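# Swing backboard clips outward into the frame's groove

## Task

Rotate each metal clip on the backboard outward until its loose end is seated in the groove along the inside wall of the frame, so that the clips keep the backboard held in place.

## Robot and tools

Robot: two arms, left_arm and right_arm. Each base sits on a tilted mounting plate, and one metal frame behind them carries both plates. For "too close" warnings, a plate and its half of that frame count as part of the arm on it. Calibrated bases in the scene frame: left_arm at (-0.031, +0.151, +0.253) m, quat_wxyz (+0.998, -0.011, +0.064, 0); right_arm at (+0.013, -0.330, +0.253) m, quat_wxyz (+0.998, +0.010, +0.064, +0.014).

Frames: the scene frame has its origin at table-top height, halfway between the nominal bases. +z points up, +x points out over the table, and left_arm is on the +y side; arm names do not match image sides. Each arm reports its hand pose (end_effector_position in m, end_effector_quat_wxyz) and its wrist camera pose in its own base frame. Fixed cameras and the table use the scene frame. Reported hand poses can be a few cm off, more at long reach. Gripper axes: the fingers point along +z and open and close along y. The reported position is the point between the pads, about 1 cm short of the tips.

Row format, shared by execute_actions and move: a single flat list of 14 numbers, each in [-1, 1], covering both arms even if only one moves. Order: left_arm waist, shoulder, elbow, wrist pitch, wrist yaw, wrist roll, opening; then the same seven for right_arm. The six joint numbers are scaled offsets, not poses. They count from the arm's Joint targets as they stood when the action or move began, not from the previous row. A value of 1.0 equals 1.202 rad (waist), 1.258 rad (shoulder), 1.3 rad (elbow), 2.073 rad (wrist pitch), or 2.022 rad (wrist yaw and wrist roll). Opening is absolute: +1 is fully open (pad gap 0.094 m) and -1 is closed. To leave a gripper unchanged, resend its current command, because 0 means half-open.

The waist is REVERSED: its sign runs opposite to the arm's own convention, both in what you send and in every reading. Stated joint ranges in rad: waist -2.618 to 3.054, shoulder 0 to 3.142, elbow 0 to 3.142, wrist pitch -1.571 to 1.571, wrist yaw -1.571 to 1.571, wrist roll -2.094 to 2.094. The stated ranges use the arm's own signs, so in your numbers the waist range is flipped. An action is refused for both arms if it would push any joint more than 0.059 rad beyond a limit. The true ends can differ from the stated ones by up to 0.059 rad.

execute_actions(actions, cameras): actions is a list of actions. Each action is a list of up to 15 rows, one row per 1/30 s control step. If an action has fewer than 15 rows, its last row repeats to fill the 15 steps. An empty list just returns the state and images. cameras chooses which images come back: omitted, null or ["all"] gives all of them, [] gives none, and an unknown name voids the call.

move(target, speed, blend, opening_speed, blocking, cameras): target is one 14-number row or a list of up to 15 rows. Every row counts from the same starting Joint targets, not from the row before it. All joints travel together, so the hand follows a curve, and nothing is avoided along the way. speed is the peak rate in rad/s of whichever joint has the farthest to go: 0.01 to 2, default 0.5, given as one value or one per target. blend is in rad and rounds off the corners at intermediate targets (default 0). opening_speed is the rate of the gripper command per second on the -1 to +1 scale, at least 0.2; use a low value when closing on fragile parts. A path lasts at least 0.5 s and gets cut short after 10 s. blocking=false returns after about 0.5 s while the move carries on. The result ends with a "move:" line giving the outcome (done, off_target, moving, held, fault), any limits=held flag, and each arm's joint that is farthest from its target.

wait(seconds 0 to 10) lets the scene run while each arm keeps its last command. stop brakes a running move to rest. zoom_image(camera, region [x0, y0, x1, y1] in pixels, top-left origin, at most 504x504) gives a closer view of the most recent image from cam_high, cam_low, cam_left_wrist or cam_right_wrist. All four cameras produce 504x504 images, and their calibration is only approximate. finished_scene(scene) ends the scene for good; call it only once every clip is seated and stays in place without the robot.

Result lines. Joint positions and Joint velocities list one block per arm in joint order (rad, rad/s), followed by the pad gap (m, m/s). "within noise" means the arm is still. Joint targets shows the values your next offsets count from. Tool commands shows the current gripper commands. grip_measured is the finger opening on the command scale. Joint torques read positive toward a larger angle; they include gravity, they are noisy, and joints 1 to 3 wrap around at ±28 N m. "joint sent to its limit" means a joint was clipped at its end. "joint command not followed" means the clearance check changed targets. Action results also carry joint positions at some individual steps. MOTOR HOT appears at 75 °C. An OVER-TEMPERATURE FAULT at 90 °C folds that arm away for the rest of the scene.

Cautions: joint speed is capped, each step's target stays close to the measured angle, and large jumps of the hand get scaled back. Do not slam into things, hit hard, or press hard, and never let the two arms collide, since that can fail the scene. Do not drop parts, release them while they are moving, or let anything leave the table. To end a push, command the targets back past the measured positions. Avoid holding loads or staying stretched out for long, because motors heat up even while you think. Small parts may get an occasional tug.

Each tool is called after "Emit:" by a JSON object that holds its "api" and its "payload", one argument or row to a line.

## Session

Emit:
{"api": "execute_actions", "payload": {
  "actions": []
}}

Emit:
{"api": "zoom_image", "payload": {
  "camera": "cam_high",
  "region": [150, 200, 350, 380]
}}

Scene clock: 0.00 s.
left_arm: end_effector_position=(+0.5541, +0.0427, +0.1977) grip_measured=+1.000 end_effector_quat_wxyz=(+0.240, +0.414, +0.875, +0.076) | right_arm: end_effector_position=(+0.4628, +0.1764, +0.0584) grip_measured=+1.000 end_effector_quat_wxyz=(+0.276, +0.186, +0.932, +0.146)
Joint positions: left_arm=[-0.114 2.403 2.654 -1.325 0.12 0.968 0.094] | right_arm=[-0.382 1.955 1.287 -0.269 0.054 0.758 0.094]
Joint velocities: within noise
Joint torques (N m): no reading
Heat: left arm: 38 °C; right arm: 42 °C.
Joint targets: left_arm=[-0.113 2.399 2.659 -1.331 0.126 0.967] | right_arm=[-0.383 1.952 1.290 -0.276 0.057 0.756]
Tool commands: left_gripper/opening=+1.0 right_gripper/opening=+1.0
camera_calibration:
cam_left_wrist: T_world_to_cam=[[-0.750154, -0.546395, -0.372454, 0.517365], [-0.61703, 0.780923, 0.0971269, 0.335723], [0.237788, 0.302675, -0.922954, 0.16048], [0, 0, 0, 1]] pos_world=[0.557094, -0.0280608, 0.308203]
cam_right_wrist: T_world_to_cam=[[-0.37289, -0.818877, -0.436341, 0.349558], [-0.908854, 0.41707, -0.00601998, 0.393266], [0.186914, 0.394326, -0.899761, 0.0166085], [0, 0, 0, 1]] pos_world=[0.484664, 0.115676, 0.169838]

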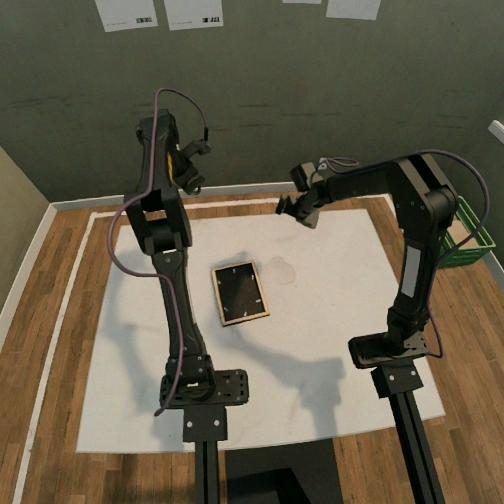

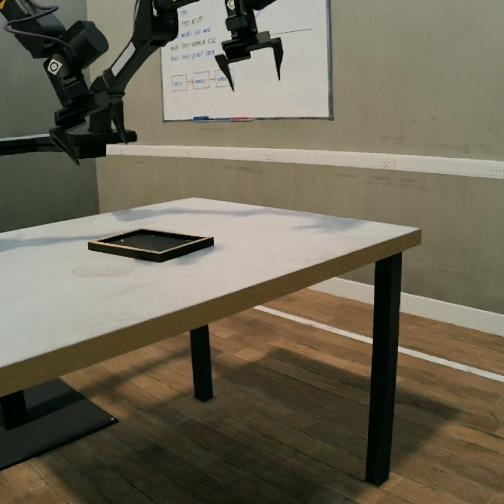

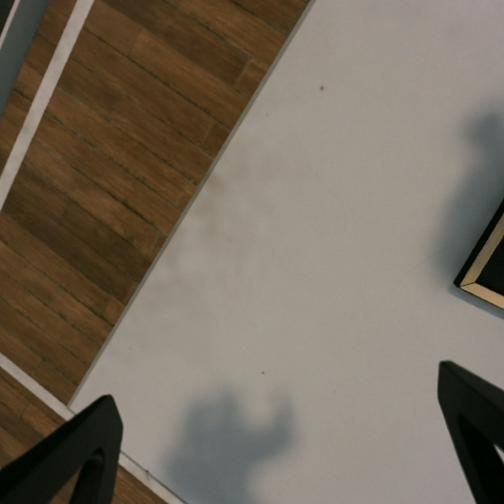

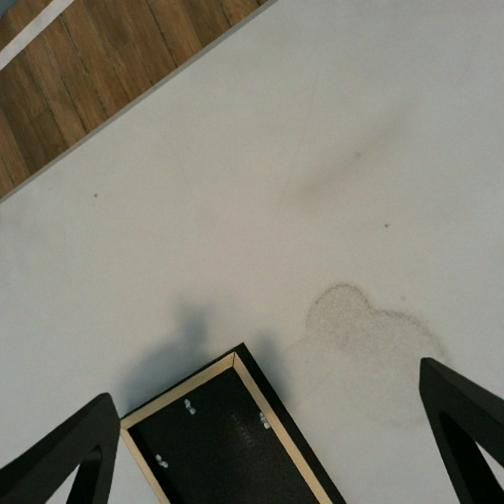

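Scaled by 2.520 from the camera's 504x504 image, which has a finer 720x720 frame.

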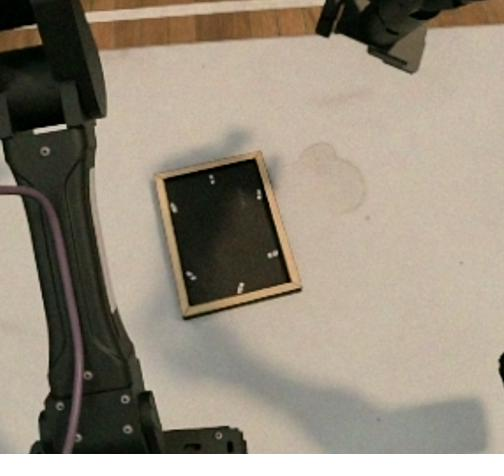

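Emit:
{"api": "move", "payload": {
  "target": [0.3785,-0.35,-1.0,0.3,-0.093,-0.73,-0.4,0.5,0,0,0,0,0,0.0],
  "speed": 1.0,
  "opening_speed": 1.5
}}

Scene clock: 8.10 s.
left_arm: end_effector_position=(+0.3971, -0.1296, +0.0220) grip_measured=-0.398 end_effector_quat_wxyz=(+0.113, -0.084, +0.990, -0.023) | right_arm: end_effector_position=(+0.4814, -0.1168, +0.0584) grip_measured=+0.002 end_effector_quat_wxyz=(+0.307, +0.454, +0.835, +0.058)
Joint positions: left_arm=[0.34 1.995 1.368 -0.718 -0.051 -0.503 0.028] | right_arm=[0.221 1.955 1.287 -0.269 0.054 0.758 0.047]
Joint velocities: within noise
Joint torques (N m): left_arm=[0.79 -13.89 4.63 0.7 -0.12 -0.09] | right_arm=[-0.13 -11.48 8.36 0.83 0.07 -0.04]
Heat: left arm: 41 °C; right arm: 44 °C.
Joint targets: left_arm=[0.342 1.958 1.359 -0.709 -0.061 -0.509] | right_arm=[0.219 1.952 1.290 -0.276 0.057 0.756]
move: off_target (left_arm); left_arm: the shoulder is farthest, 0.036 rad from its target
camera_calibration:
cam_left_wrist: T_world_to_cam=[[0.0412133, -0.998409, 0.0384821, -0.14189], [-0.975204, -0.0318139, 0.219011, 0.424656], [-0.217438, -0.046554, -0.974963, 0.224388], [0, 0, 0, 1]] pos_world=[0.468765, -0.117708, 0.131226]
cam_right_wrist: T_world_to_cam=[[-0.771089, -0.463531, -0.436532, 0.349542], [-0.512792, 0.858493, -0.00579688, 0.393285], [0.377447, 0.21938, -0.89967, 0.0166159], [0, 0, 0, 1]] pos_world=[0.46493, -0.179255, 0.169815]

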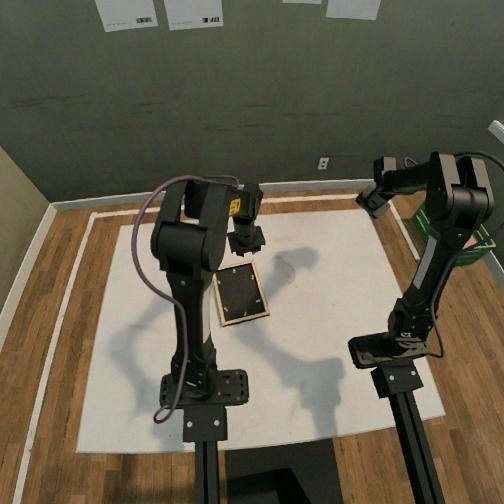

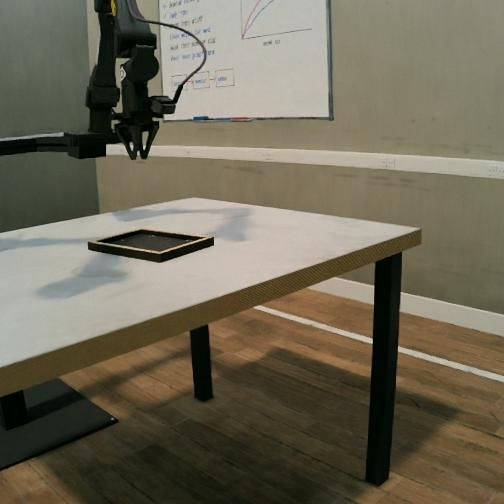

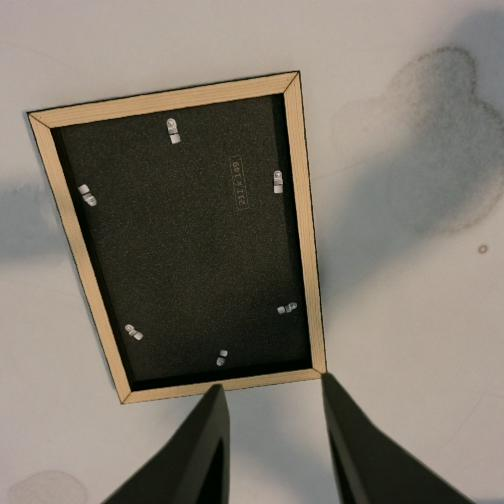

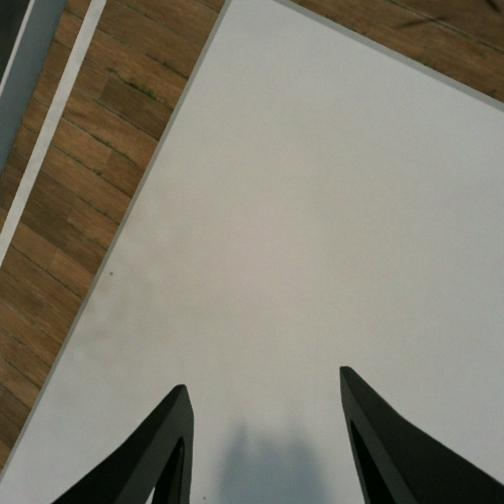

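Emit:
{"api": "zoom_image", "payload": {
  "camera": "cam_left_wrist",
  "region": [60, 100, 200, 220]
}}

Emit:
{"api": "zoom_image", "payload": {
  "camera": "cam_left_wrist",
  "region": [240, 150, 320, 230]
}}

Emit:
{"api": "zoom_image", "payload": {
  "camera": "cam_left_wrist",
  "region": [190, 290, 310, 400]
}}

Emit:
{"api": "zoom_image", "payload": {
  "camera": "cam_left_wrist",
  "region": [100, 300, 180, 380]
}}

Scaled by 3.600 from the camera's 504x504 image, which has a finer 720x720 frame.

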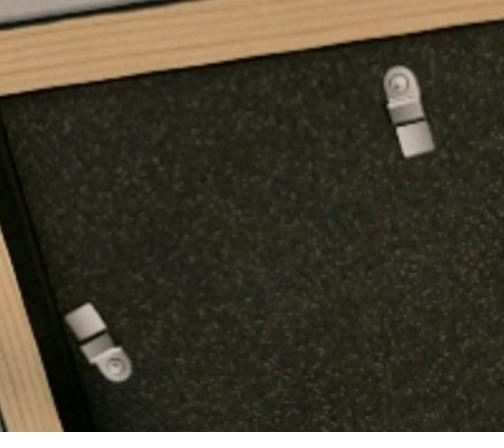

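Scaled by 6.300 from the camera's 504x504 image, which has a finer 720x720 frame.

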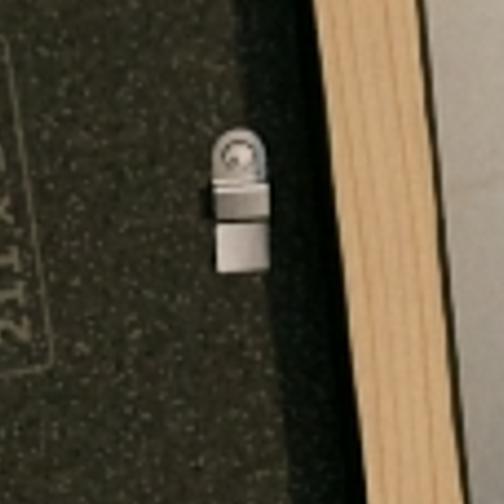

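Scaled by 4.200 from the camera's 504x504 image, which has a finer 720x720 frame.

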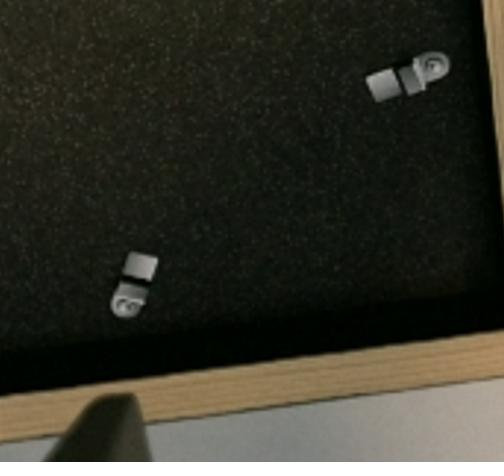

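Scaled by 6.300 from the camera's 504x504 image, which has a finer 720x720 frame.

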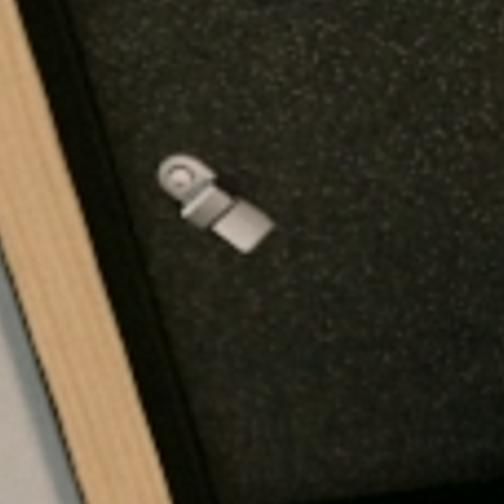

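Emit:
{"api": "move", "payload": {
  "target": [0.0233,0.5326,0.2754,0.0791,-0.002,-0.0257,-0.32,0,0,0,0,0,0,0.0],
  "speed": 0.6,
  "cameras": ["cam_left_wrist"]
}}

Emit:
{"api": "zoom_image", "payload": {
  "camera": "cam_left_wrist",
  "region": [150, 280, 350, 440]
}}

Scene clock: 27.50 s.
left_arm: end_effector_position=(+0.4464, -0.1570, -0.1484) grip_measured=-0.322 end_effector_quat_wxyz=(+0.062, -0.098, +0.993, +0.000) | right_arm: end_effector_position=(+0.4814, -0.1168, +0.0584) grip_measured=+0.002 end_effector_quat_wxyz=(+0.307, +0.454, +0.835, +0.058)
Joint positions: left_arm=[0.361 2.605 1.7 -0.554 -0.055 -0.555 0.032] | right_arm=[0.221 1.955 1.287 -0.269 0.054 0.758 0.047]
Joint velocities: within noise
Joint torques (N m): left_arm=[1.63 -11.66 5.6 0.51 -0.08 -0.12] | right_arm=[-0.13 -11.49 8.35 0.83 0.06 -0.03]
Heat: left arm: 41 °C; right arm: 47 °C.
Joint targets: left_arm=[0.370 2.629 1.717 -0.545 -0.066 -0.561] | right_arm=[0.219 1.952 1.290 -0.276 0.057 0.756]
move: done
camera_calibration:
cam_left_wrist: T_world_to_cam=[[0.0739883, -0.997258, -0.00113043, -0.185008], [-0.945267, -0.0704921, 0.318593, 0.504568], [-0.317799, -0.0225036, -0.947891, 0.120257], [0, 0, 0, 1]] pos_world=[0.528857, -0.146227, -0.0469704]
Images, in order (width x height): cam_left_wrist 504x504.

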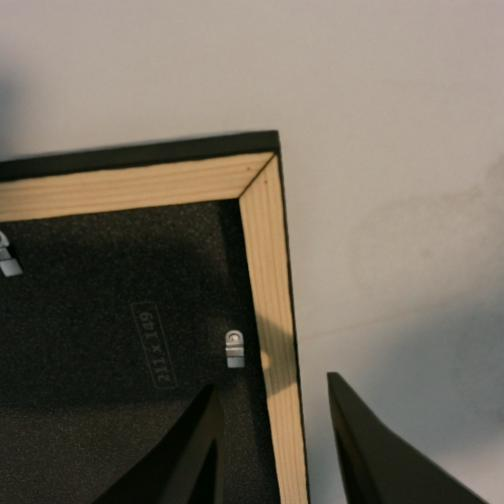

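Scaled by 2.520 from the camera's 504x504 image, which has a finer 720x720 frame.

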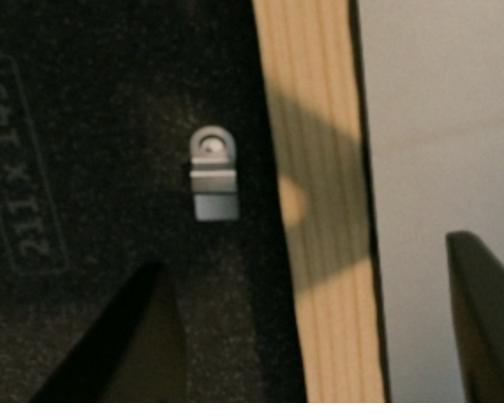

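Emit:
{"api": "move", "payload": {
  "target": [0,0.0366,-0.0285,0.0277,0,0,-0.32,0,0,0,0,0,0,0.0],
  "speed": 0.2,
  "cameras": ["cam_left_wrist"]
}}

Emit:
{"api": "zoom_image", "payload": {
  "camera": "cam_left_wrist",
  "region": [150, 320, 350, 480]
}}

Scene clock: 30.87 s.
left_arm: end_effector_position=(+0.4450, -0.1565, -0.1666) grip_measured=-0.322 end_effector_quat_wxyz=(+0.065, -0.099, +0.993, -0.002) | right_arm: end_effector_position=(+0.4814, -0.1168, +0.0584) grip_measured=+0.002 end_effector_quat_wxyz=(+0.307, +0.454, +0.835, +0.058)
Joint positions: left_arm=[0.361 2.642 1.688 -0.498 -0.055 -0.556 0.032] | right_arm=[0.221 1.955 1.287 -0.269 0.054 0.758 0.047]
Joint velocities: within noise
Joint torques (N m): left_arm=[1.66 -10.88 3.41 0.52 -0.08 -0.09] | right_arm=[-0.14 -11.49 8.35 0.83 0.06 -0.03]
Heat: left arm: 41 °C; right arm: 47 °C.
Joint targets: left_arm=[0.370 2.675 1.680 -0.488 -0.066 -0.561] | right_arm=[0.219 1.952 1.290 -0.276 0.057 0.756]
move: done
camera_calibration:
cam_left_wrist: T_world_to_cam=[[0.074364, -0.99723, 0.0016526, -0.184085], [-0.947157, -0.0701114, 0.313013, 0.509], [-0.31203, -0.0248422, -0.949747, 0.0994014], [0, 0, 0, 1]] pos_world=[0.526808, -0.145419, -0.064613]
Images, in order (width x height): cam_left_wrist 504x504.

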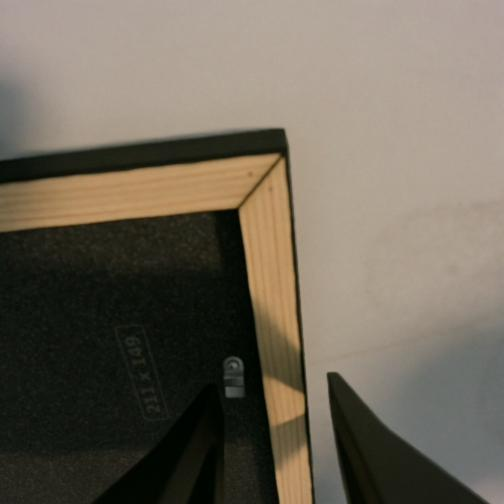

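Scaled by 2.520 from the camera's 504x504 image, which has a finer 720x720 frame.

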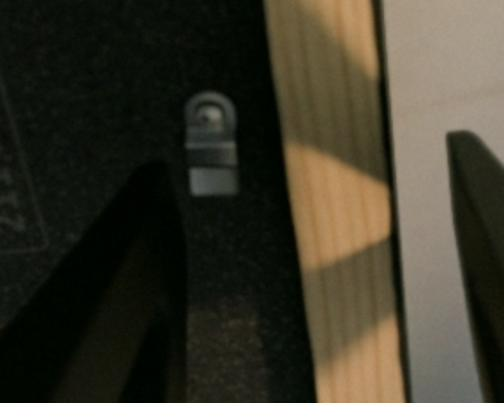

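Emit:
{"api": "move", "payload": {
  "target": [
    [0,0,0,-0.0155,0,0,-0.32,0,0,0,0,0,0,0.0],
    [0,0.0342,0.0246,-0.0155,0,0,-0.32,0,0,0,0,0,0,0.0]
  ],
  "speed": 0.08,
  "cameras": ["cam_left_wrist"]
}}

Emit:
{"api": "zoom_image", "payload": {
  "camera": "cam_left_wrist",
  "region": [150, 320, 350, 480]
}}

Scene clock: 33.50 s.
left_arm: end_effector_position=(+0.4388, -0.1544, -0.1744) grip_measured=-0.322 end_effector_quat_wxyz=(+0.051, -0.098, +0.994, +0.006) | right_arm: end_effector_position=(+0.4814, -0.1168, +0.0584) grip_measured=+0.002 end_effector_quat_wxyz=(+0.307, +0.454, +0.835, +0.058)
Joint positions: left_arm=[0.362 2.665 1.702 -0.521 -0.057 -0.556 0.032] | right_arm=[0.221 1.955 1.287 -0.269 0.054 0.758 0.047]
Joint velocities: within noise
Joint torques (N m): left_arm=[1.62 -9.28 4.52 0.4 -0.07 -0.07] | right_arm=[-0.13 -11.49 8.36 0.83 0.06 -0.03]
Heat: left arm: 41 °C; right arm: 47 °C.
Joint targets: left_arm=[0.370 2.718 1.711 -0.520 -0.066 -0.561] | right_arm=[0.219 1.952 1.290 -0.276 0.057 0.756]
move: off_target (left_arm); left_arm: the shoulder is farthest, 0.053 rad from its target
camera_calibration:
cam_left_wrist: T_world_to_cam=[[0.0735866, -0.997201, -0.0132019, -0.183799], [-0.937594, -0.0736871, 0.339834, 0.505641], [-0.339856, -0.0126292, -0.940393, 0.105839], [0, 0, 0, 1]] pos_world=[0.523581, -0.144689, -0.0747305]
Images, in order (width x height): cam_left_wrist 504x504.

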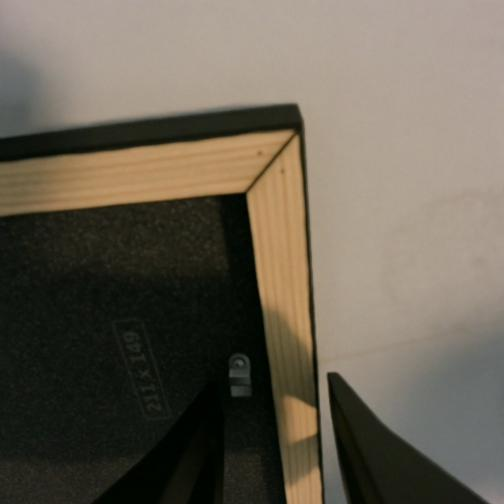

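Scaled by 2.520 from the camera's 504x504 image, which has a finer 720x720 frame.

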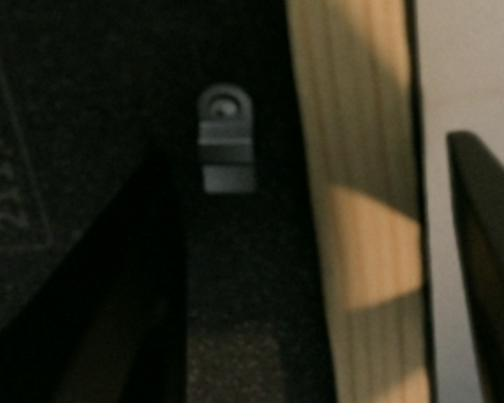

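Emit:
{"api": "move", "payload": {
  "target": [
    [0,-0.062,-0.004,0,0,0,-0.32,0,0,0,0,0,0,0.0],
    [0,-0.062,-0.004,0.0145,0,0,-0.32,0,0,0,0,0,0,0.0],
    [0,0,0,0.0125,0,0,-0.32,0,0,0,0,0,0,0.0]
  ],
  "speed": 0.1,
  "cameras": ["cam_left_wrist"]
}}

Emit:
{"api": "zoom_image", "payload": {
  "camera": "cam_left_wrist",
  "region": [150, 320, 350, 480]
}}

Scene clock: 36.40 s.
left_arm: end_effector_position=(+0.4388, -0.1544, -0.1744) grip_measured=-0.322 end_effector_quat_wxyz=(+0.051, -0.098, +0.994, +0.006) | right_arm: end_effector_position=(+0.4814, -0.1168, +0.0584) grip_measured=+0.002 end_effector_quat_wxyz=(+0.307, +0.454, +0.835, +0.058)
Joint positions: left_arm=[0.362 2.665 1.702 -0.521 -0.057 -0.557 0.032] | right_arm=[0.221 1.955 1.287 -0.269 0.054 0.758 0.047]
Joint velocities: within noise
Joint torques (N m): left_arm=[1.54 -9.35 4.71 0.65 -0.06 -0.07] | right_arm=[-0.13 -11.49 8.36 0.83 0.06 -0.03]
Heat: left arm: 41 °C; right arm: 48 °C.
Joint targets: left_arm=[0.370 2.718 1.712 -0.494 -0.066 -0.561] | right_arm=[0.219 1.952 1.290 -0.276 0.057 0.756]
move: off_target (left_arm); left_arm: the shoulder is farthest, 0.053 rad from its target
camera_calibration:
cam_left_wrist: T_world_to_cam=[[0.0743436, -0.997146, -0.013124, -0.18413], [-0.937544, -0.0743724, 0.339824, 0.505581], [-0.33983, -0.0129594, -0.940397, 0.105706], [0, 0, 0, 1]] pos_world=[0.523615, -0.144633, -0.0748193]
Images, in order (width x height): cam_left_wrist 504x504.

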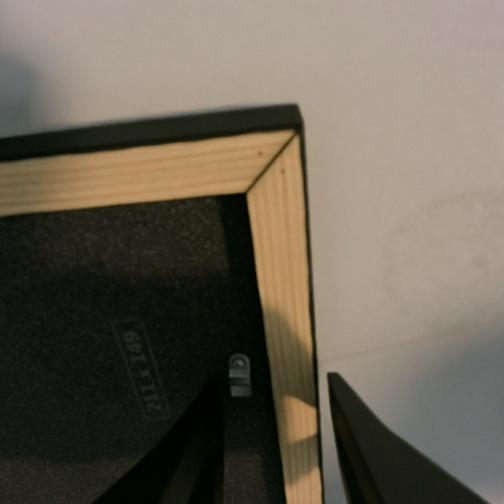

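Scaled by 2.520 from the camera's 504x504 image, which has a finer 720x720 frame.

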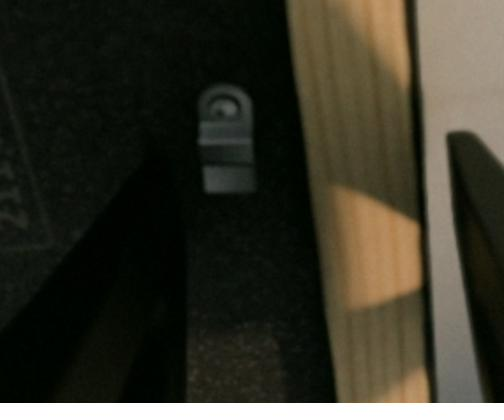

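Emit:
{"api": "move", "payload": {
  "target": [
    [0,-0.07,-0.004,0,0,0,-0.32,0,0,0,0,0,0,0.0],
    [0,-0.07,-0.004,0.009,0,0,-0.32,0,0,0,0,0,0,0.0]
  ],
  "speed": 0.1,
  "cameras": ["cam_left_wrist"]
}}

Scene clock: 38.53 s.
left_arm: end_effector_position=(+0.4416, -0.1554, -0.1735) grip_measured=-0.322 end_effector_quat_wxyz=(+0.057, -0.099, +0.994, +0.004) | right_arm: end_effector_position=(+0.4814, -0.1168, +0.0584) grip_measured=+0.002 end_effector_quat_wxyz=(+0.307, +0.454, +0.835, +0.058)
Joint positions: left_arm=[0.362 2.664 1.702 -0.511 -0.057 -0.557 0.032] | right_arm=[0.221 1.955 1.287 -0.269 0.054 0.758 0.047]
Joint velocities: within noise
Joint torques (N m): left_arm=[1.47 -16.44 4.22 0.72 -0.08 -0.07] | right_arm=[-0.13 -11.49 8.36 0.83 0.06 -0.04]
Heat: left arm: 41 °C; right arm: 48 °C.
Joint targets: left_arm=[0.370 2.630 1.706 -0.475 -0.066 -0.562] | right_arm=[0.219 1.952 1.290 -0.276 0.057 0.756]
move: done
camera_calibration:
cam_left_wrist: T_world_to_cam=[[0.0748776, -0.997157, -0.00842409, -0.184744], [-0.941262, -0.0734648, 0.329588, 0.507848], [-0.32927, -0.0167495, -0.944087, 0.101624], [0, 0, 0, 1]] pos_world=[0.525314, -0.145207, -0.0729947]
Images, in order (width x height): cam_left_wrist 504x504.

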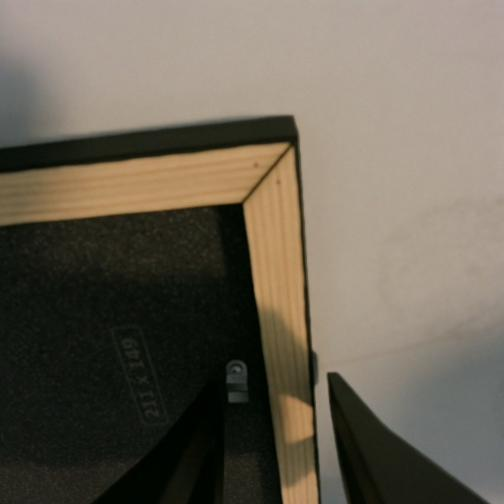

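Emit:
{"api": "move", "payload": {
  "target": [
    [0,-0.03,-0.0315,-0.0338,0,0,-0.32,0,0,0,0,0,0,0.0],
    [0,0.016,-0.0123,-0.0084,0,0,-0.32,0,0,0,0,0,0,0.0]
  ],
  "speed": 0.15,
  "cameras": ["cam_left_wrist"]
}}

Scene clock: 43.30 s.
left_arm: end_effector_position=(+0.4423, -0.1557, -0.1653) grip_measured=-0.322 end_effector_quat_wxyz=(+0.063, -0.099, +0.993, +0.001) | right_arm: end_effector_position=(+0.4814, -0.1168, +0.0584) grip_measured=+0.002 end_effector_quat_wxyz=(+0.307, +0.454, +0.835, +0.058)
Joint positions: left_arm=[0.362 2.635 1.679 -0.503 -0.057 -0.557 0.032] | right_arm=[0.221 1.955 1.287 -0.269 0.054 0.758 0.047]
Joint velocities: within noise
Joint torques (N m): left_arm=[1.44 -12.26 4.94 0.51 -0.07 -0.07] | right_arm=[-0.13 -11.48 8.35 0.83 0.06 -0.03]
Heat: left arm: 42 °C; right arm: 48 °C.
Joint targets: left_arm=[0.370 2.650 1.691 -0.493 -0.066 -0.561] | right_arm=[0.219 1.952 1.290 -0.276 0.057 0.756]
move: done
camera_calibration:
cam_left_wrist: T_world_to_cam=[[0.0749484, -0.997184, -0.00261014, -0.184055], [-0.945419, -0.0718897, 0.317827, 0.505908], [-0.31712, -0.021353, -0.948145, 0.10281], [0, 0, 0, 1]] pos_world=[0.524693, -0.144972, -0.0637923]
Images, in order (width x height): cam_left_wrist 504x504.

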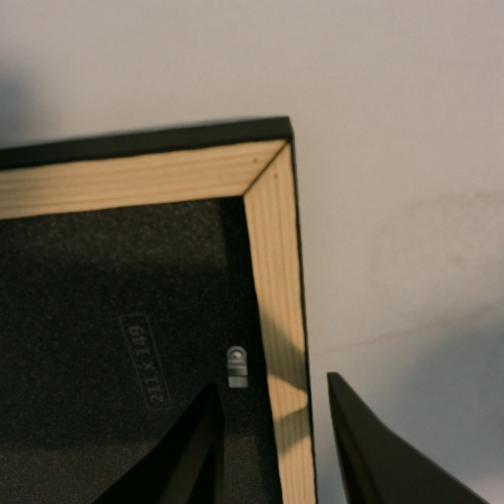

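Emit:
{"api": "move", "payload": {
  "target": [0,0.047,0.0138,0.0070,0,0,-0.32,0,0,0,0,0,0,0.0],
  "speed": 0.08,
  "cameras": ["cam_left_wrist"]
}}

Emit:
{"api": "zoom_image", "payload": {
  "camera": "cam_left_wrist",
  "region": [150, 320, 350, 480]
}}

Scene clock: 44.77 s.
left_arm: end_effector_position=(+0.4436, -0.1565, -0.1733) grip_measured=-0.322 end_effector_quat_wxyz=(+0.063, -0.099, +0.993, +0.000) | right_arm: end_effector_position=(+0.4814, -0.1168, +0.0584) grip_measured=+0.002 end_effector_quat_wxyz=(+0.307, +0.454, +0.835, +0.058)
Joint positions: left_arm=[0.363 2.66 1.694 -0.492 -0.057 -0.558 0.032] | right_arm=[0.221 1.955 1.287 -0.269 0.054 0.758 0.047]
Joint velocities: within noise
Joint torques (N m): left_arm=[1.36 -9.74 5.12 0.52 -0.04 -0.06] | right_arm=[-0.14 -11.49 8.36 0.83 0.06 -0.04]
Heat: left arm: 42 °C; right arm: 48 °C.
Joint targets: left_arm=[0.370 2.709 1.708 -0.478 -0.066 -0.562] | right_arm=[0.219 1.952 1.290 -0.276 0.057 0.756]
move: off_target (left_arm); left_arm: the shoulder is farthest, 0.049 rad from its target
camera_calibration:
cam_left_wrist: T_world_to_cam=[[0.0745659, -0.997213, -0.00240069, -0.184845], [-0.945562, -0.0714681, 0.317498, 0.509672], [-0.316785, -0.0214045, -0.948256, 0.0954863], [0, 0, 0, 1]] pos_world=[0.525958, -0.145861, -0.071718]
Images, in order (width x height): cam_left_wrist 504x504.

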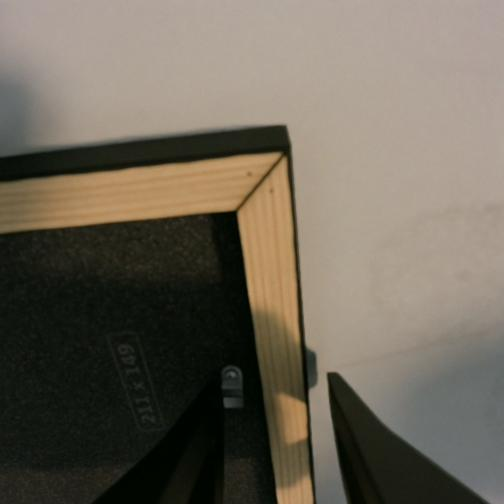

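Scaled by 2.520 from the camera's 504x504 image, which has a finer 720x720 frame.

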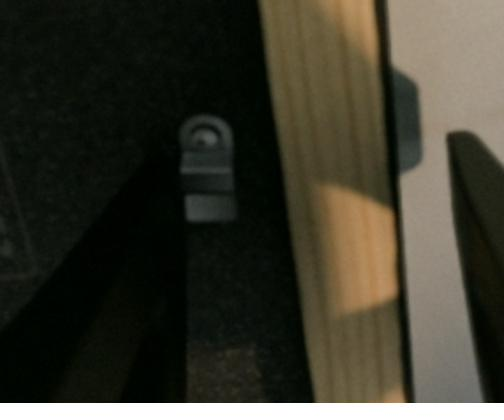

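Emit:
{"api": "move", "payload": {
  "target": [0,0,0,0,0,0,-0.48,0,0,0,0,0,0,0.0],
  "opening_speed": 0.2,
  "cameras": ["cam_left_wrist"]
}}

Emit:
{"api": "zoom_image", "payload": {
  "camera": "cam_left_wrist",
  "region": [180, 340, 340, 460]
}}

Emit:
{"api": "move", "payload": {
  "target": [0,0,0,0,0,0,-0.56,0,0,0,0,0,0,0.0],
  "opening_speed": 0.2,
  "cameras": ["cam_left_wrist"]
}}

Emit:
{"api": "zoom_image", "payload": {
  "camera": "cam_left_wrist",
  "region": [180, 340, 340, 460]
}}

Scene clock: 46.93 s.
left_arm: end_effector_position=(+0.4435, -0.1545, -0.1734) grip_measured=-0.477 end_effector_quat_wxyz=(+0.064, -0.099, +0.993, +0.006) | right_arm: end_effector_position=(+0.4814, -0.1168, +0.0584) grip_measured=+0.002 end_effector_quat_wxyz=(+0.307, +0.454, +0.835, +0.058)
Joint positions: left_arm=[0.363 2.661 1.694 -0.495 -0.067 -0.558 0.025] | right_arm=[0.221 1.955 1.287 -0.269 0.054 0.758 0.047]
Joint velocities: within noise
Joint torques (N m): left_arm=[1.43 -9.46 5.03 0.58 0.01 -0.06] | right_arm=[-0.13 -11.49 8.38 0.84 0.06 -0.03]
Heat: left arm: 42 °C; right arm: 48 °C.
Joint targets: left_arm=[0.370 2.709 1.708 -0.478 -0.066 -0.562] | right_arm=[0.219 1.952 1.290 -0.276 0.057 0.756]
move: off_target (left_arm); left_arm: the shoulder is farthest, 0.048 rad from its target
camera_calibration:
cam_left_wrist: T_world_to_cam=[[0.0757052, -0.997044, -0.0131266, -0.18518], [-0.945612, -0.0759643, 0.316301, 0.508853], [-0.316363, -0.011533, -0.948568, 0.0967128], [0, 0, 0, 1]] pos_world=[0.525793, -0.144862, -0.071643]
Images, in order (width x height): cam_left_wrist 504x504.

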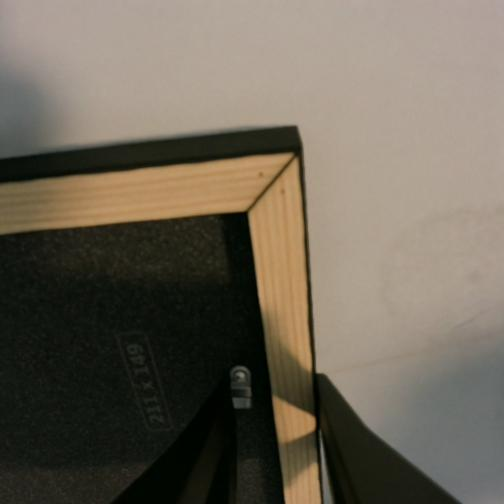

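Scaled by 3.150 from the camera's 504x504 image, which has a finer 720x720 frame.

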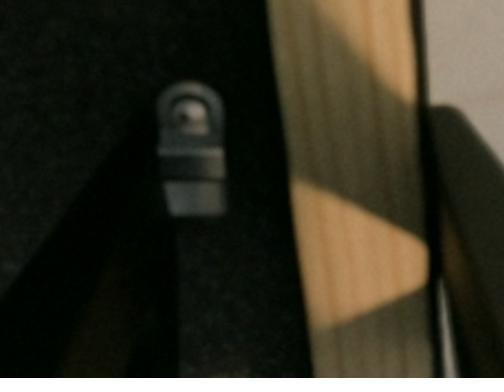

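Scene clock: 47.53 s.
left_arm: end_effector_position=(+0.4438, -0.1557, -0.1732) grip_measured=-0.556 end_effector_quat_wxyz=(+0.065, -0.098, +0.993, +0.005) | right_arm: end_effector_position=(+0.4814, -0.1168, +0.0584) grip_measured=+0.002 end_effector_quat_wxyz=(+0.307, +0.454, +0.835, +0.058)
Joint positions: left_arm=[0.365 2.661 1.695 -0.493 -0.067 -0.558 0.021] | right_arm=[0.221 1.955 1.287 -0.269 0.054 0.758 0.047]
Joint velocities: within noise
Joint torques (N m): left_arm=[1.33 -9.54 5.01 0.52 0.04 -0.06] | right_arm=[-0.13 -11.49 8.36 0.83 0.06 -0.03]
Heat: left arm: 42 °C; right arm: 48 °C.
Joint targets: left_arm=[0.370 2.709 1.708 -0.478 -0.066 -0.561] | right_arm=[0.219 1.952 1.290 -0.276 0.057 0.756]
move: off_target (left_arm); left_arm: the shoulder is farthest, 0.048 rad from its target
camera_calibration:
cam_left_wrist: T_world_to_cam=[[0.0737907, -0.997206, -0.0116492, -0.185288], [-0.946502, -0.0737088, 0.314166, 0.509433], [-0.314146, -0.0121565, -0.949297, 0.0957375], [0, 0, 0, 1]] pos_world=[0.525928, -0.146056, -0.0713216]
Images, in order (width x height): cam_left_wrist 504x504.

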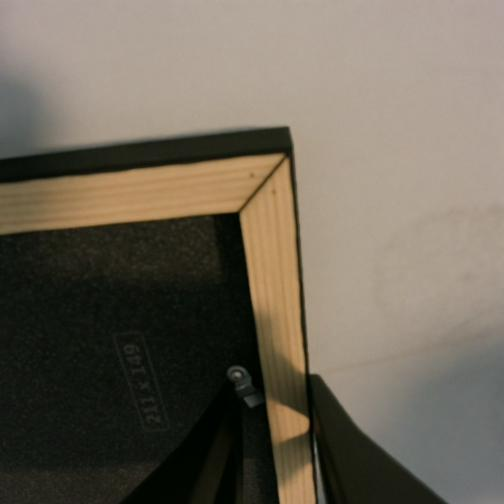

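Scaled by 3.150 from the camera's 504x504 image, which has a finer 720x720 frame.

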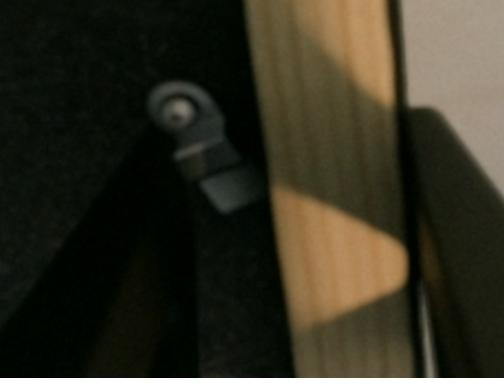

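Emit:
{"api": "move", "payload": {
  "target": [0,0,0,0,0,0,-0.62,0,0,0,0,0,0,0.0],
  "opening_speed": 0.2,
  "cameras": ["cam_left_wrist"]
}}

Emit:
{"api": "zoom_image", "payload": {
  "camera": "cam_left_wrist",
  "region": [180, 340, 340, 460]
}}

Emit:
{"api": "move", "payload": {
  "target": [0,0,0,0,0,0,-0.67,0,0,0,0,0,0,0.0],
  "opening_speed": 0.2,
  "cameras": ["cam_left_wrist"]
}}

Emit:
{"api": "zoom_image", "payload": {
  "camera": "cam_left_wrist",
  "region": [180, 340, 340, 460]
}}

Scene clock: 49.43 s.
left_arm: end_effector_position=(+0.4441, -0.1569, -0.1732) grip_measured=-0.616 end_effector_quat_wxyz=(+0.066, -0.097, +0.993, +0.004) | right_arm: end_effector_position=(+0.4814, -0.1168, +0.0584) grip_measured=+0.002 end_effector_quat_wxyz=(+0.307, +0.454, +0.835, +0.058)
Joint positions: left_arm=[0.366 2.661 1.695 -0.49 -0.065 -0.558 0.018] | right_arm=[0.221 1.955 1.287 -0.269 0.054 0.758 0.047]
Joint velocities: within noise
Joint torques (N m): left_arm=[1.2 -9.57 5.05 0.53 0.01 -0.05] | right_arm=[-0.13 -11.48 8.35 0.83 0.07 -0.03]
Heat: left arm: 42 °C; right arm: 48 °C.
Joint targets: left_arm=[0.370 2.709 1.708 -0.478 -0.066 -0.561] | right_arm=[0.219 1.952 1.290 -0.276 0.057 0.756]
move: off_target (left_arm); left_arm: the shoulder is farthest, 0.048 rad from its target
camera_calibration:
cam_left_wrist: T_world_to_cam=[[0.0720727, -0.997361, -0.00879957, -0.185301], [-0.947198, -0.0712062, 0.312643, 0.510008], [-0.312445, -0.0141981, -0.94983, 0.0946844], [0, 0, 0, 1]] pos_world=[0.526017, -0.147152, -0.0711471]
Images, in order (width x height): cam_left_wrist 504x504.

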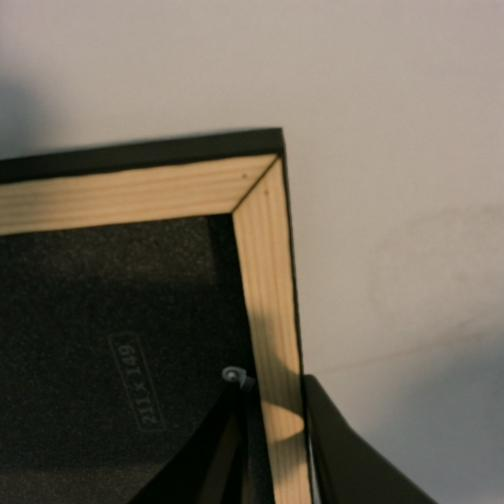

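Scaled by 3.150 from the camera's 504x504 image, which has a finer 720x720 frame.

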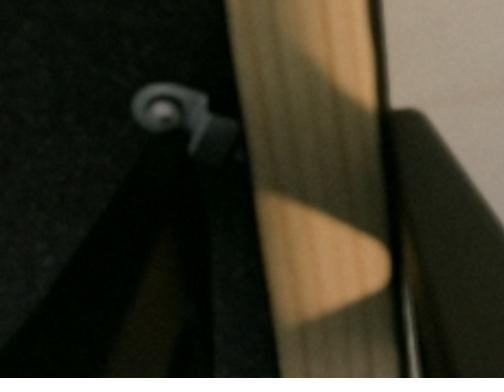

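Scene clock: 49.93 s.
left_arm: end_effector_position=(+0.4444, -0.1578, -0.1731) grip_measured=-0.665 end_effector_quat_wxyz=(+0.066, -0.097, +0.993, +0.002) | right_arm: end_effector_position=(+0.4814, -0.1168, +0.0584) grip_measured=+0.002 end_effector_quat_wxyz=(+0.307, +0.454, +0.835, +0.058)
Joint positions: left_arm=[0.368 2.661 1.695 -0.488 -0.064 -0.558 0.016] | right_arm=[0.221 1.955 1.287 -0.269 0.054 0.758 0.047]
Joint velocities: within noise
Joint torques (N m): left_arm=[0.96 -9.63 5.14 0.46 -0.03 -0.07] | right_arm=[-0.13 -11.49 8.38 0.83 0.06 -0.03]
Heat: left arm: 42 °C; right arm: 48 °C.
Joint targets: left_arm=[0.370 2.709 1.708 -0.478 -0.066 -0.561] | right_arm=[0.219 1.952 1.290 -0.276 0.057 0.756]
move: off_target (left_arm); left_arm: the shoulder is farthest, 0.048 rad from its target
camera_calibration:
cam_left_wrist: T_world_to_cam=[[0.0708131, -0.997466, -0.00679869, -0.18533], [-0.947827, -0.0694097, 0.311138, 0.51049], [-0.310821, -0.0155886, -0.950341, 0.0937778], [0, 0, 0, 1]] pos_world=[0.526129, -0.147966, -0.070972]
Images, in order (width x height): cam_left_wrist 504x504.

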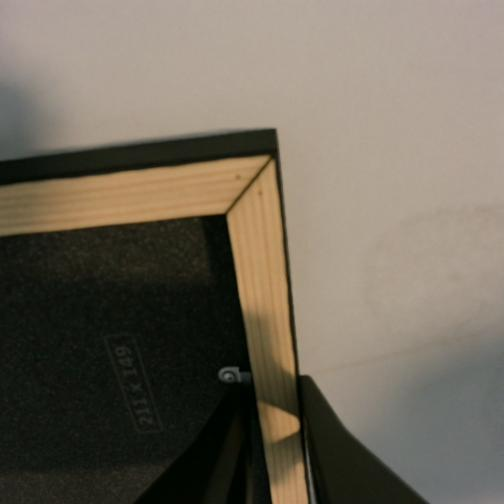

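Scaled by 3.150 from the camera's 504x504 image, which has a finer 720x720 frame.

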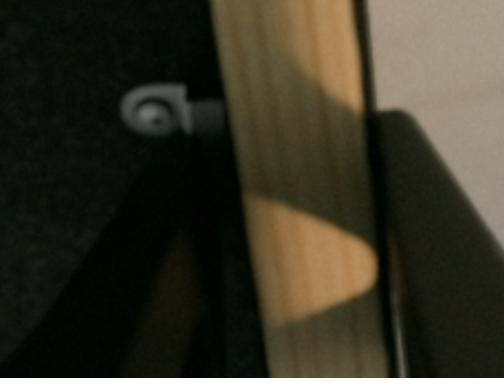

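Emit:
{"api": "move", "payload": {
  "target": [
    [0,0,0,0,0,0,-0.52,0,0,0,0,0,0,0.0],
    [0,-0.055,-0.012,-0.008,0,0,-0.52,0,0,0,0,0,0,0.0],
    [0,-0.108,-0.039,-0.0275,0,0,-0.52,0,0,0,0,0,0,0.0]
  ],
  "speed": 0.2,
  "opening_speed": 0.3,
  "cameras": ["cam_left_wrist"]
}}

Emit:
{"api": "zoom_image", "payload": {
  "camera": "cam_left_wrist",
  "region": [200, 310, 280, 390]
}}

Scene clock: 52.93 s.
left_arm: end_effector_position=(+0.4395, -0.1569, -0.1564) grip_measured=-0.522 end_effector_quat_wxyz=(+0.061, -0.096, +0.993, +0.003) | right_arm: end_effector_position=(+0.4814, -0.1168, +0.0584) grip_measured=+0.002 end_effector_quat_wxyz=(+0.307, +0.454, +0.835, +0.058)
Joint positions: left_arm=[0.368 2.608 1.669 -0.525 -0.059 -0.558 0.022] | right_arm=[0.221 1.955 1.287 -0.269 0.054 0.758 0.047]
Joint velocities: within noise
Joint torques (N m): left_arm=[1.09 -16.5 3.18 0.33 -0.06 -0.01] | right_arm=[-0.13 -11.48 8.36 0.83 0.06 -0.04]
Heat: left arm: 42 °C; right arm: 48 °C.
Joint targets: left_arm=[0.370 2.573 1.658 -0.535 -0.066 -0.561] | right_arm=[0.219 1.952 1.290 -0.276 0.057 0.756]
move: done
camera_calibration:
cam_left_wrist: T_world_to_cam=[[0.0701853, -0.997511, -0.0067047, -0.183655], [-0.944262, -0.0686027, 0.321968, 0.50097], [-0.321627, -0.0162665, -0.946727, 0.113397], [0, 0, 0, 1]] pos_world=[0.522408, -0.146985, -0.0551722]
Images, in order (width x height): cam_left_wrist 504x504.

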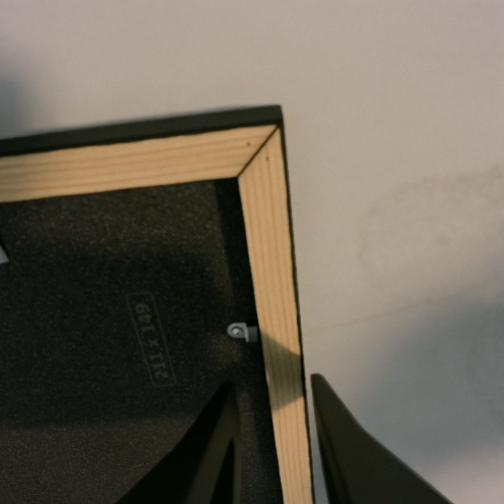

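Scaled by 6.300 from the camera's 504x504 image, which has a finer 720x720 frame.

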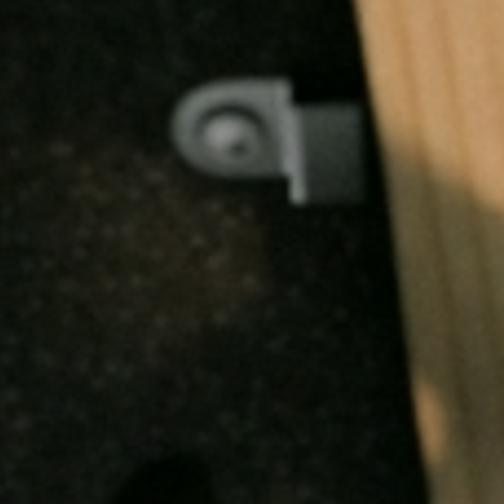

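Emit:
{"api": "move", "payload": {
  "target": [
    [0,-0.2568,0,0,0,0,-0.52,0,0,0,0,0,0,0.0],
    [-0.2213,-0.2568,-0.5,0.2,0.015,0.1335,-0.234,0,0,0,0,0,0,0.0],
    [-0.2213,-0.2003,-0.6477,0.274,0.015,0.1335,-0.234,0,0,0,0,0,0,0.0]
  ],
  "speed": [0.6,0.8,0.4],
  "blend": [0.1,0.05,0],
  "cameras": ["cam_left_wrist"]
}}

Emit:
{"api": "zoom_image", "payload": {
  "camera": "cam_left_wrist",
  "region": [150, 270, 370, 430]
}}

Scene clock: 60.63 s.
left_arm: end_effector_position=(+0.3026, -0.0235, -0.1702) grip_measured=-0.236 end_effector_quat_wxyz=(+0.057, -0.097, +0.994, +0.010) | right_arm: end_effector_position=(+0.4814, -0.1168, +0.0584) grip_measured=+0.002 end_effector_quat_wxyz=(+0.307, +0.454, +0.835, +0.058)
Joint positions: left_arm=[0.105 2.3 0.815 0.022 -0.042 -0.297 0.036] | right_arm=[0.221 1.955 1.287 -0.269 0.054 0.758 0.047]
Joint velocities: within noise
Joint torques (N m): left_arm=[0.28 -7.17 0.91 0.44 0.05 0.01] | right_arm=[-0.13 -11.49 8.36 0.83 0.06 -0.04]
Heat: left arm: 42 °C; right arm: 48 °C.
Joint targets: left_arm=[0.104 2.321 0.815 0.033 -0.035 -0.291] | right_arm=[0.219 1.952 1.290 -0.276 0.057 0.756]
move: done; blend cut to 0 rad at target 2
camera_calibration:
cam_left_wrist: T_world_to_cam=[[0.0716268, -0.997214, -0.0208335, -0.0438914], [-0.941467, -0.0744912, 0.328773, 0.385514], [-0.329409, -0.00393491, -0.944179, 0.0614853], [0, 0, 0, 1]] pos_world=[0.386346, -0.0148098, -0.0696079]
Images, in order (width x height): cam_left_wrist 504x504.

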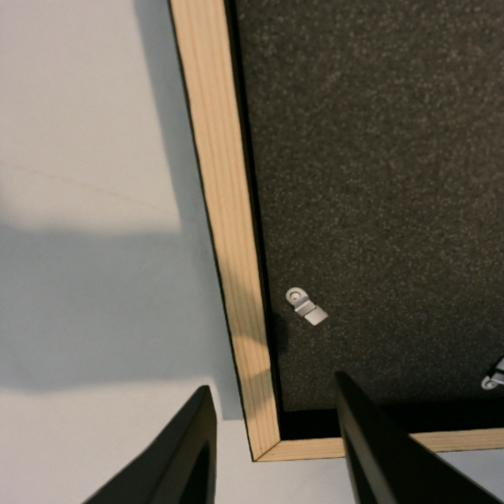

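Scaled by 2.291 from the camera's 504x504 image, which has a finer 720x720 frame.

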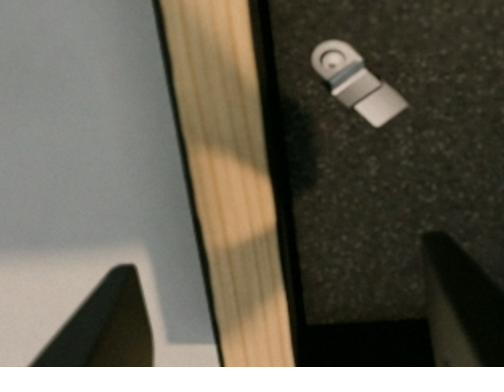

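Emit:
{"api": "move", "payload": {
  "target": [-0.0083,0.0548,0.0438,0.0178,0,0,-0.234,0,0,0,0,0,0,0.0],
  "speed": 0.2,
  "cameras": ["cam_left_wrist"]
}}

Emit:
{"api": "zoom_image", "payload": {
  "camera": "cam_left_wrist",
  "region": [170, 300, 370, 460]
}}

Scene clock: 63.87 s.
left_arm: end_effector_position=(+0.3175, -0.0237, -0.1818) grip_measured=-0.236 end_effector_quat_wxyz=(+0.069, -0.099, +0.993, +0.007) | right_arm: end_effector_position=(+0.4814, -0.1168, +0.0584) grip_measured=+0.002 end_effector_quat_wxyz=(+0.307, +0.454, +0.835, +0.058)
Joint positions: left_arm=[0.101 2.362 0.864 0.059 -0.042 -0.297 0.036] | right_arm=[0.221 1.955 1.287 -0.269 0.054 0.758 0.047]
Joint velocities: within noise
Joint torques (N m): left_arm=[-0.2 -6.82 1.51 0.53 0.03 0.06] | right_arm=[-0.13 -11.48 8.36 0.83 0.06 -0.03]
Heat: left arm: 42 °C; right arm: 48 °C.
Joint targets: left_arm=[0.094 2.390 0.872 0.070 -0.035 -0.291] | right_arm=[0.219 1.952 1.290 -0.276 0.057 0.756]
move: done
camera_calibration:
cam_left_wrist: T_world_to_cam=[[0.0765938, -0.996932, -0.0161546, -0.0460902], [-0.948818, -0.077857, 0.306076, 0.401402], [-0.306395, -0.00811579, -0.95187, 0.0467042], [0, 0, 0, 1]] pos_world=[0.398697, -0.0143178, -0.0791478]
Images, in order (width x height): cam_left_wrist 504x504.

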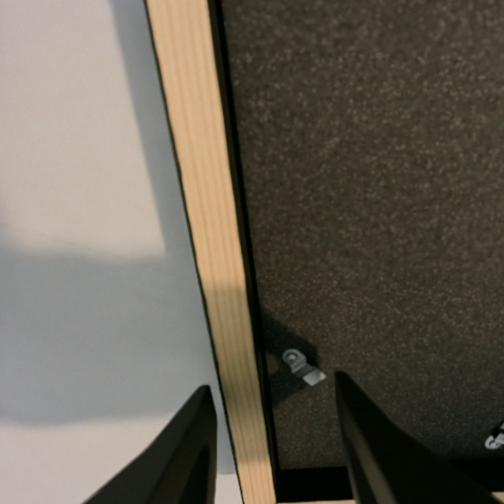

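Scaled by 2.520 from the camera's 504x504 image, which has a finer 720x720 frame.

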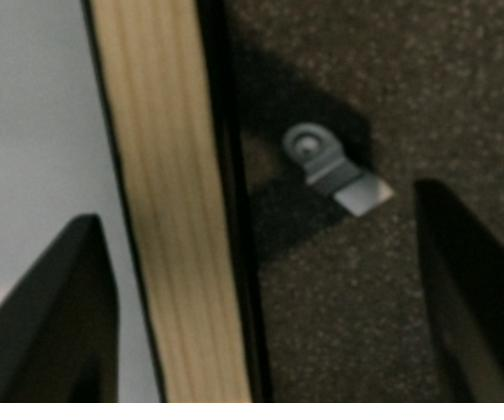

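Emit:
{"api": "move", "payload": {
  "target": [0,0.0461,0.010,0.0078,0,0,-0.234,0,0,0,0,0,0,0.0],
  "speed": 0.08,
  "cameras": ["cam_left_wrist"]
}}

Emit:
{"api": "zoom_image", "payload": {
  "camera": "cam_left_wrist",
  "region": [170, 320, 370, 480]
}}

Scene clock: 66.13 s.
left_arm: end_effector_position=(+0.3118, -0.0231, -0.1929) grip_measured=-0.236 end_effector_quat_wxyz=(+0.058, -0.099, +0.993, +0.009) | right_arm: end_effector_position=(+0.4814, -0.1168, +0.0584) grip_measured=+0.002 end_effector_quat_wxyz=(+0.307, +0.454, +0.835, +0.058)
Joint positions: left_arm=[0.101 2.404 0.874 0.069 -0.042 -0.297 0.036] | right_arm=[0.221 1.955 1.287 -0.269 0.054 0.758 0.047]
Joint velocities: within noise
Joint torques (N m): left_arm=[-0.13 -5.6 1.52 0.52 0.08 0.04] | right_arm=[-0.13 -11.49 8.38 0.83 0.07 -0.03]
Heat: left arm: 41 °C; right arm: 48 °C.
Joint targets: left_arm=[0.094 2.448 0.885 0.086 -0.035 -0.291] | right_arm=[0.219 1.952 1.290 -0.276 0.057 0.756]
move: off_target (left_arm); left_arm: the shoulder is farthest, 0.044 rad from its target
camera_calibration:
cam_left_wrist: T_world_to_cam=[[0.0758173, -0.996919, -0.0201013, -0.0457901], [-0.941879, -0.0782192, 0.32672, 0.401315], [-0.327286, -0.00583806, -0.944907, 0.0423322], [0, 0, 0, 1]] pos_world=[0.395317, -0.0140113, -0.0920384]
Images, in order (width x height): cam_left_wrist 504x504.

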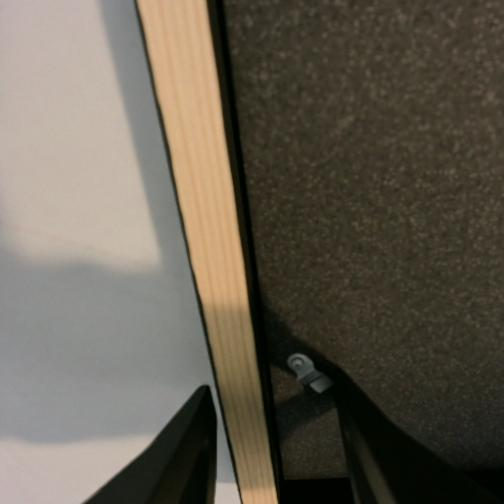

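Scaled by 2.520 from the camera's 504x504 image, which has a finer 720x720 frame.

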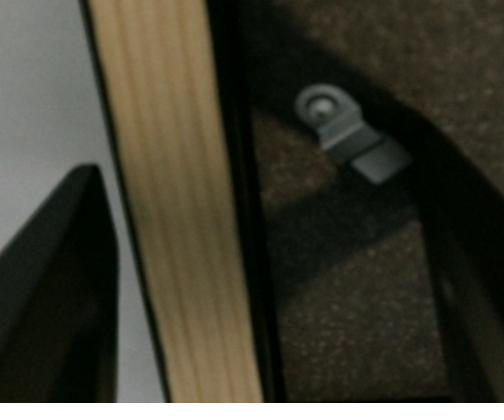

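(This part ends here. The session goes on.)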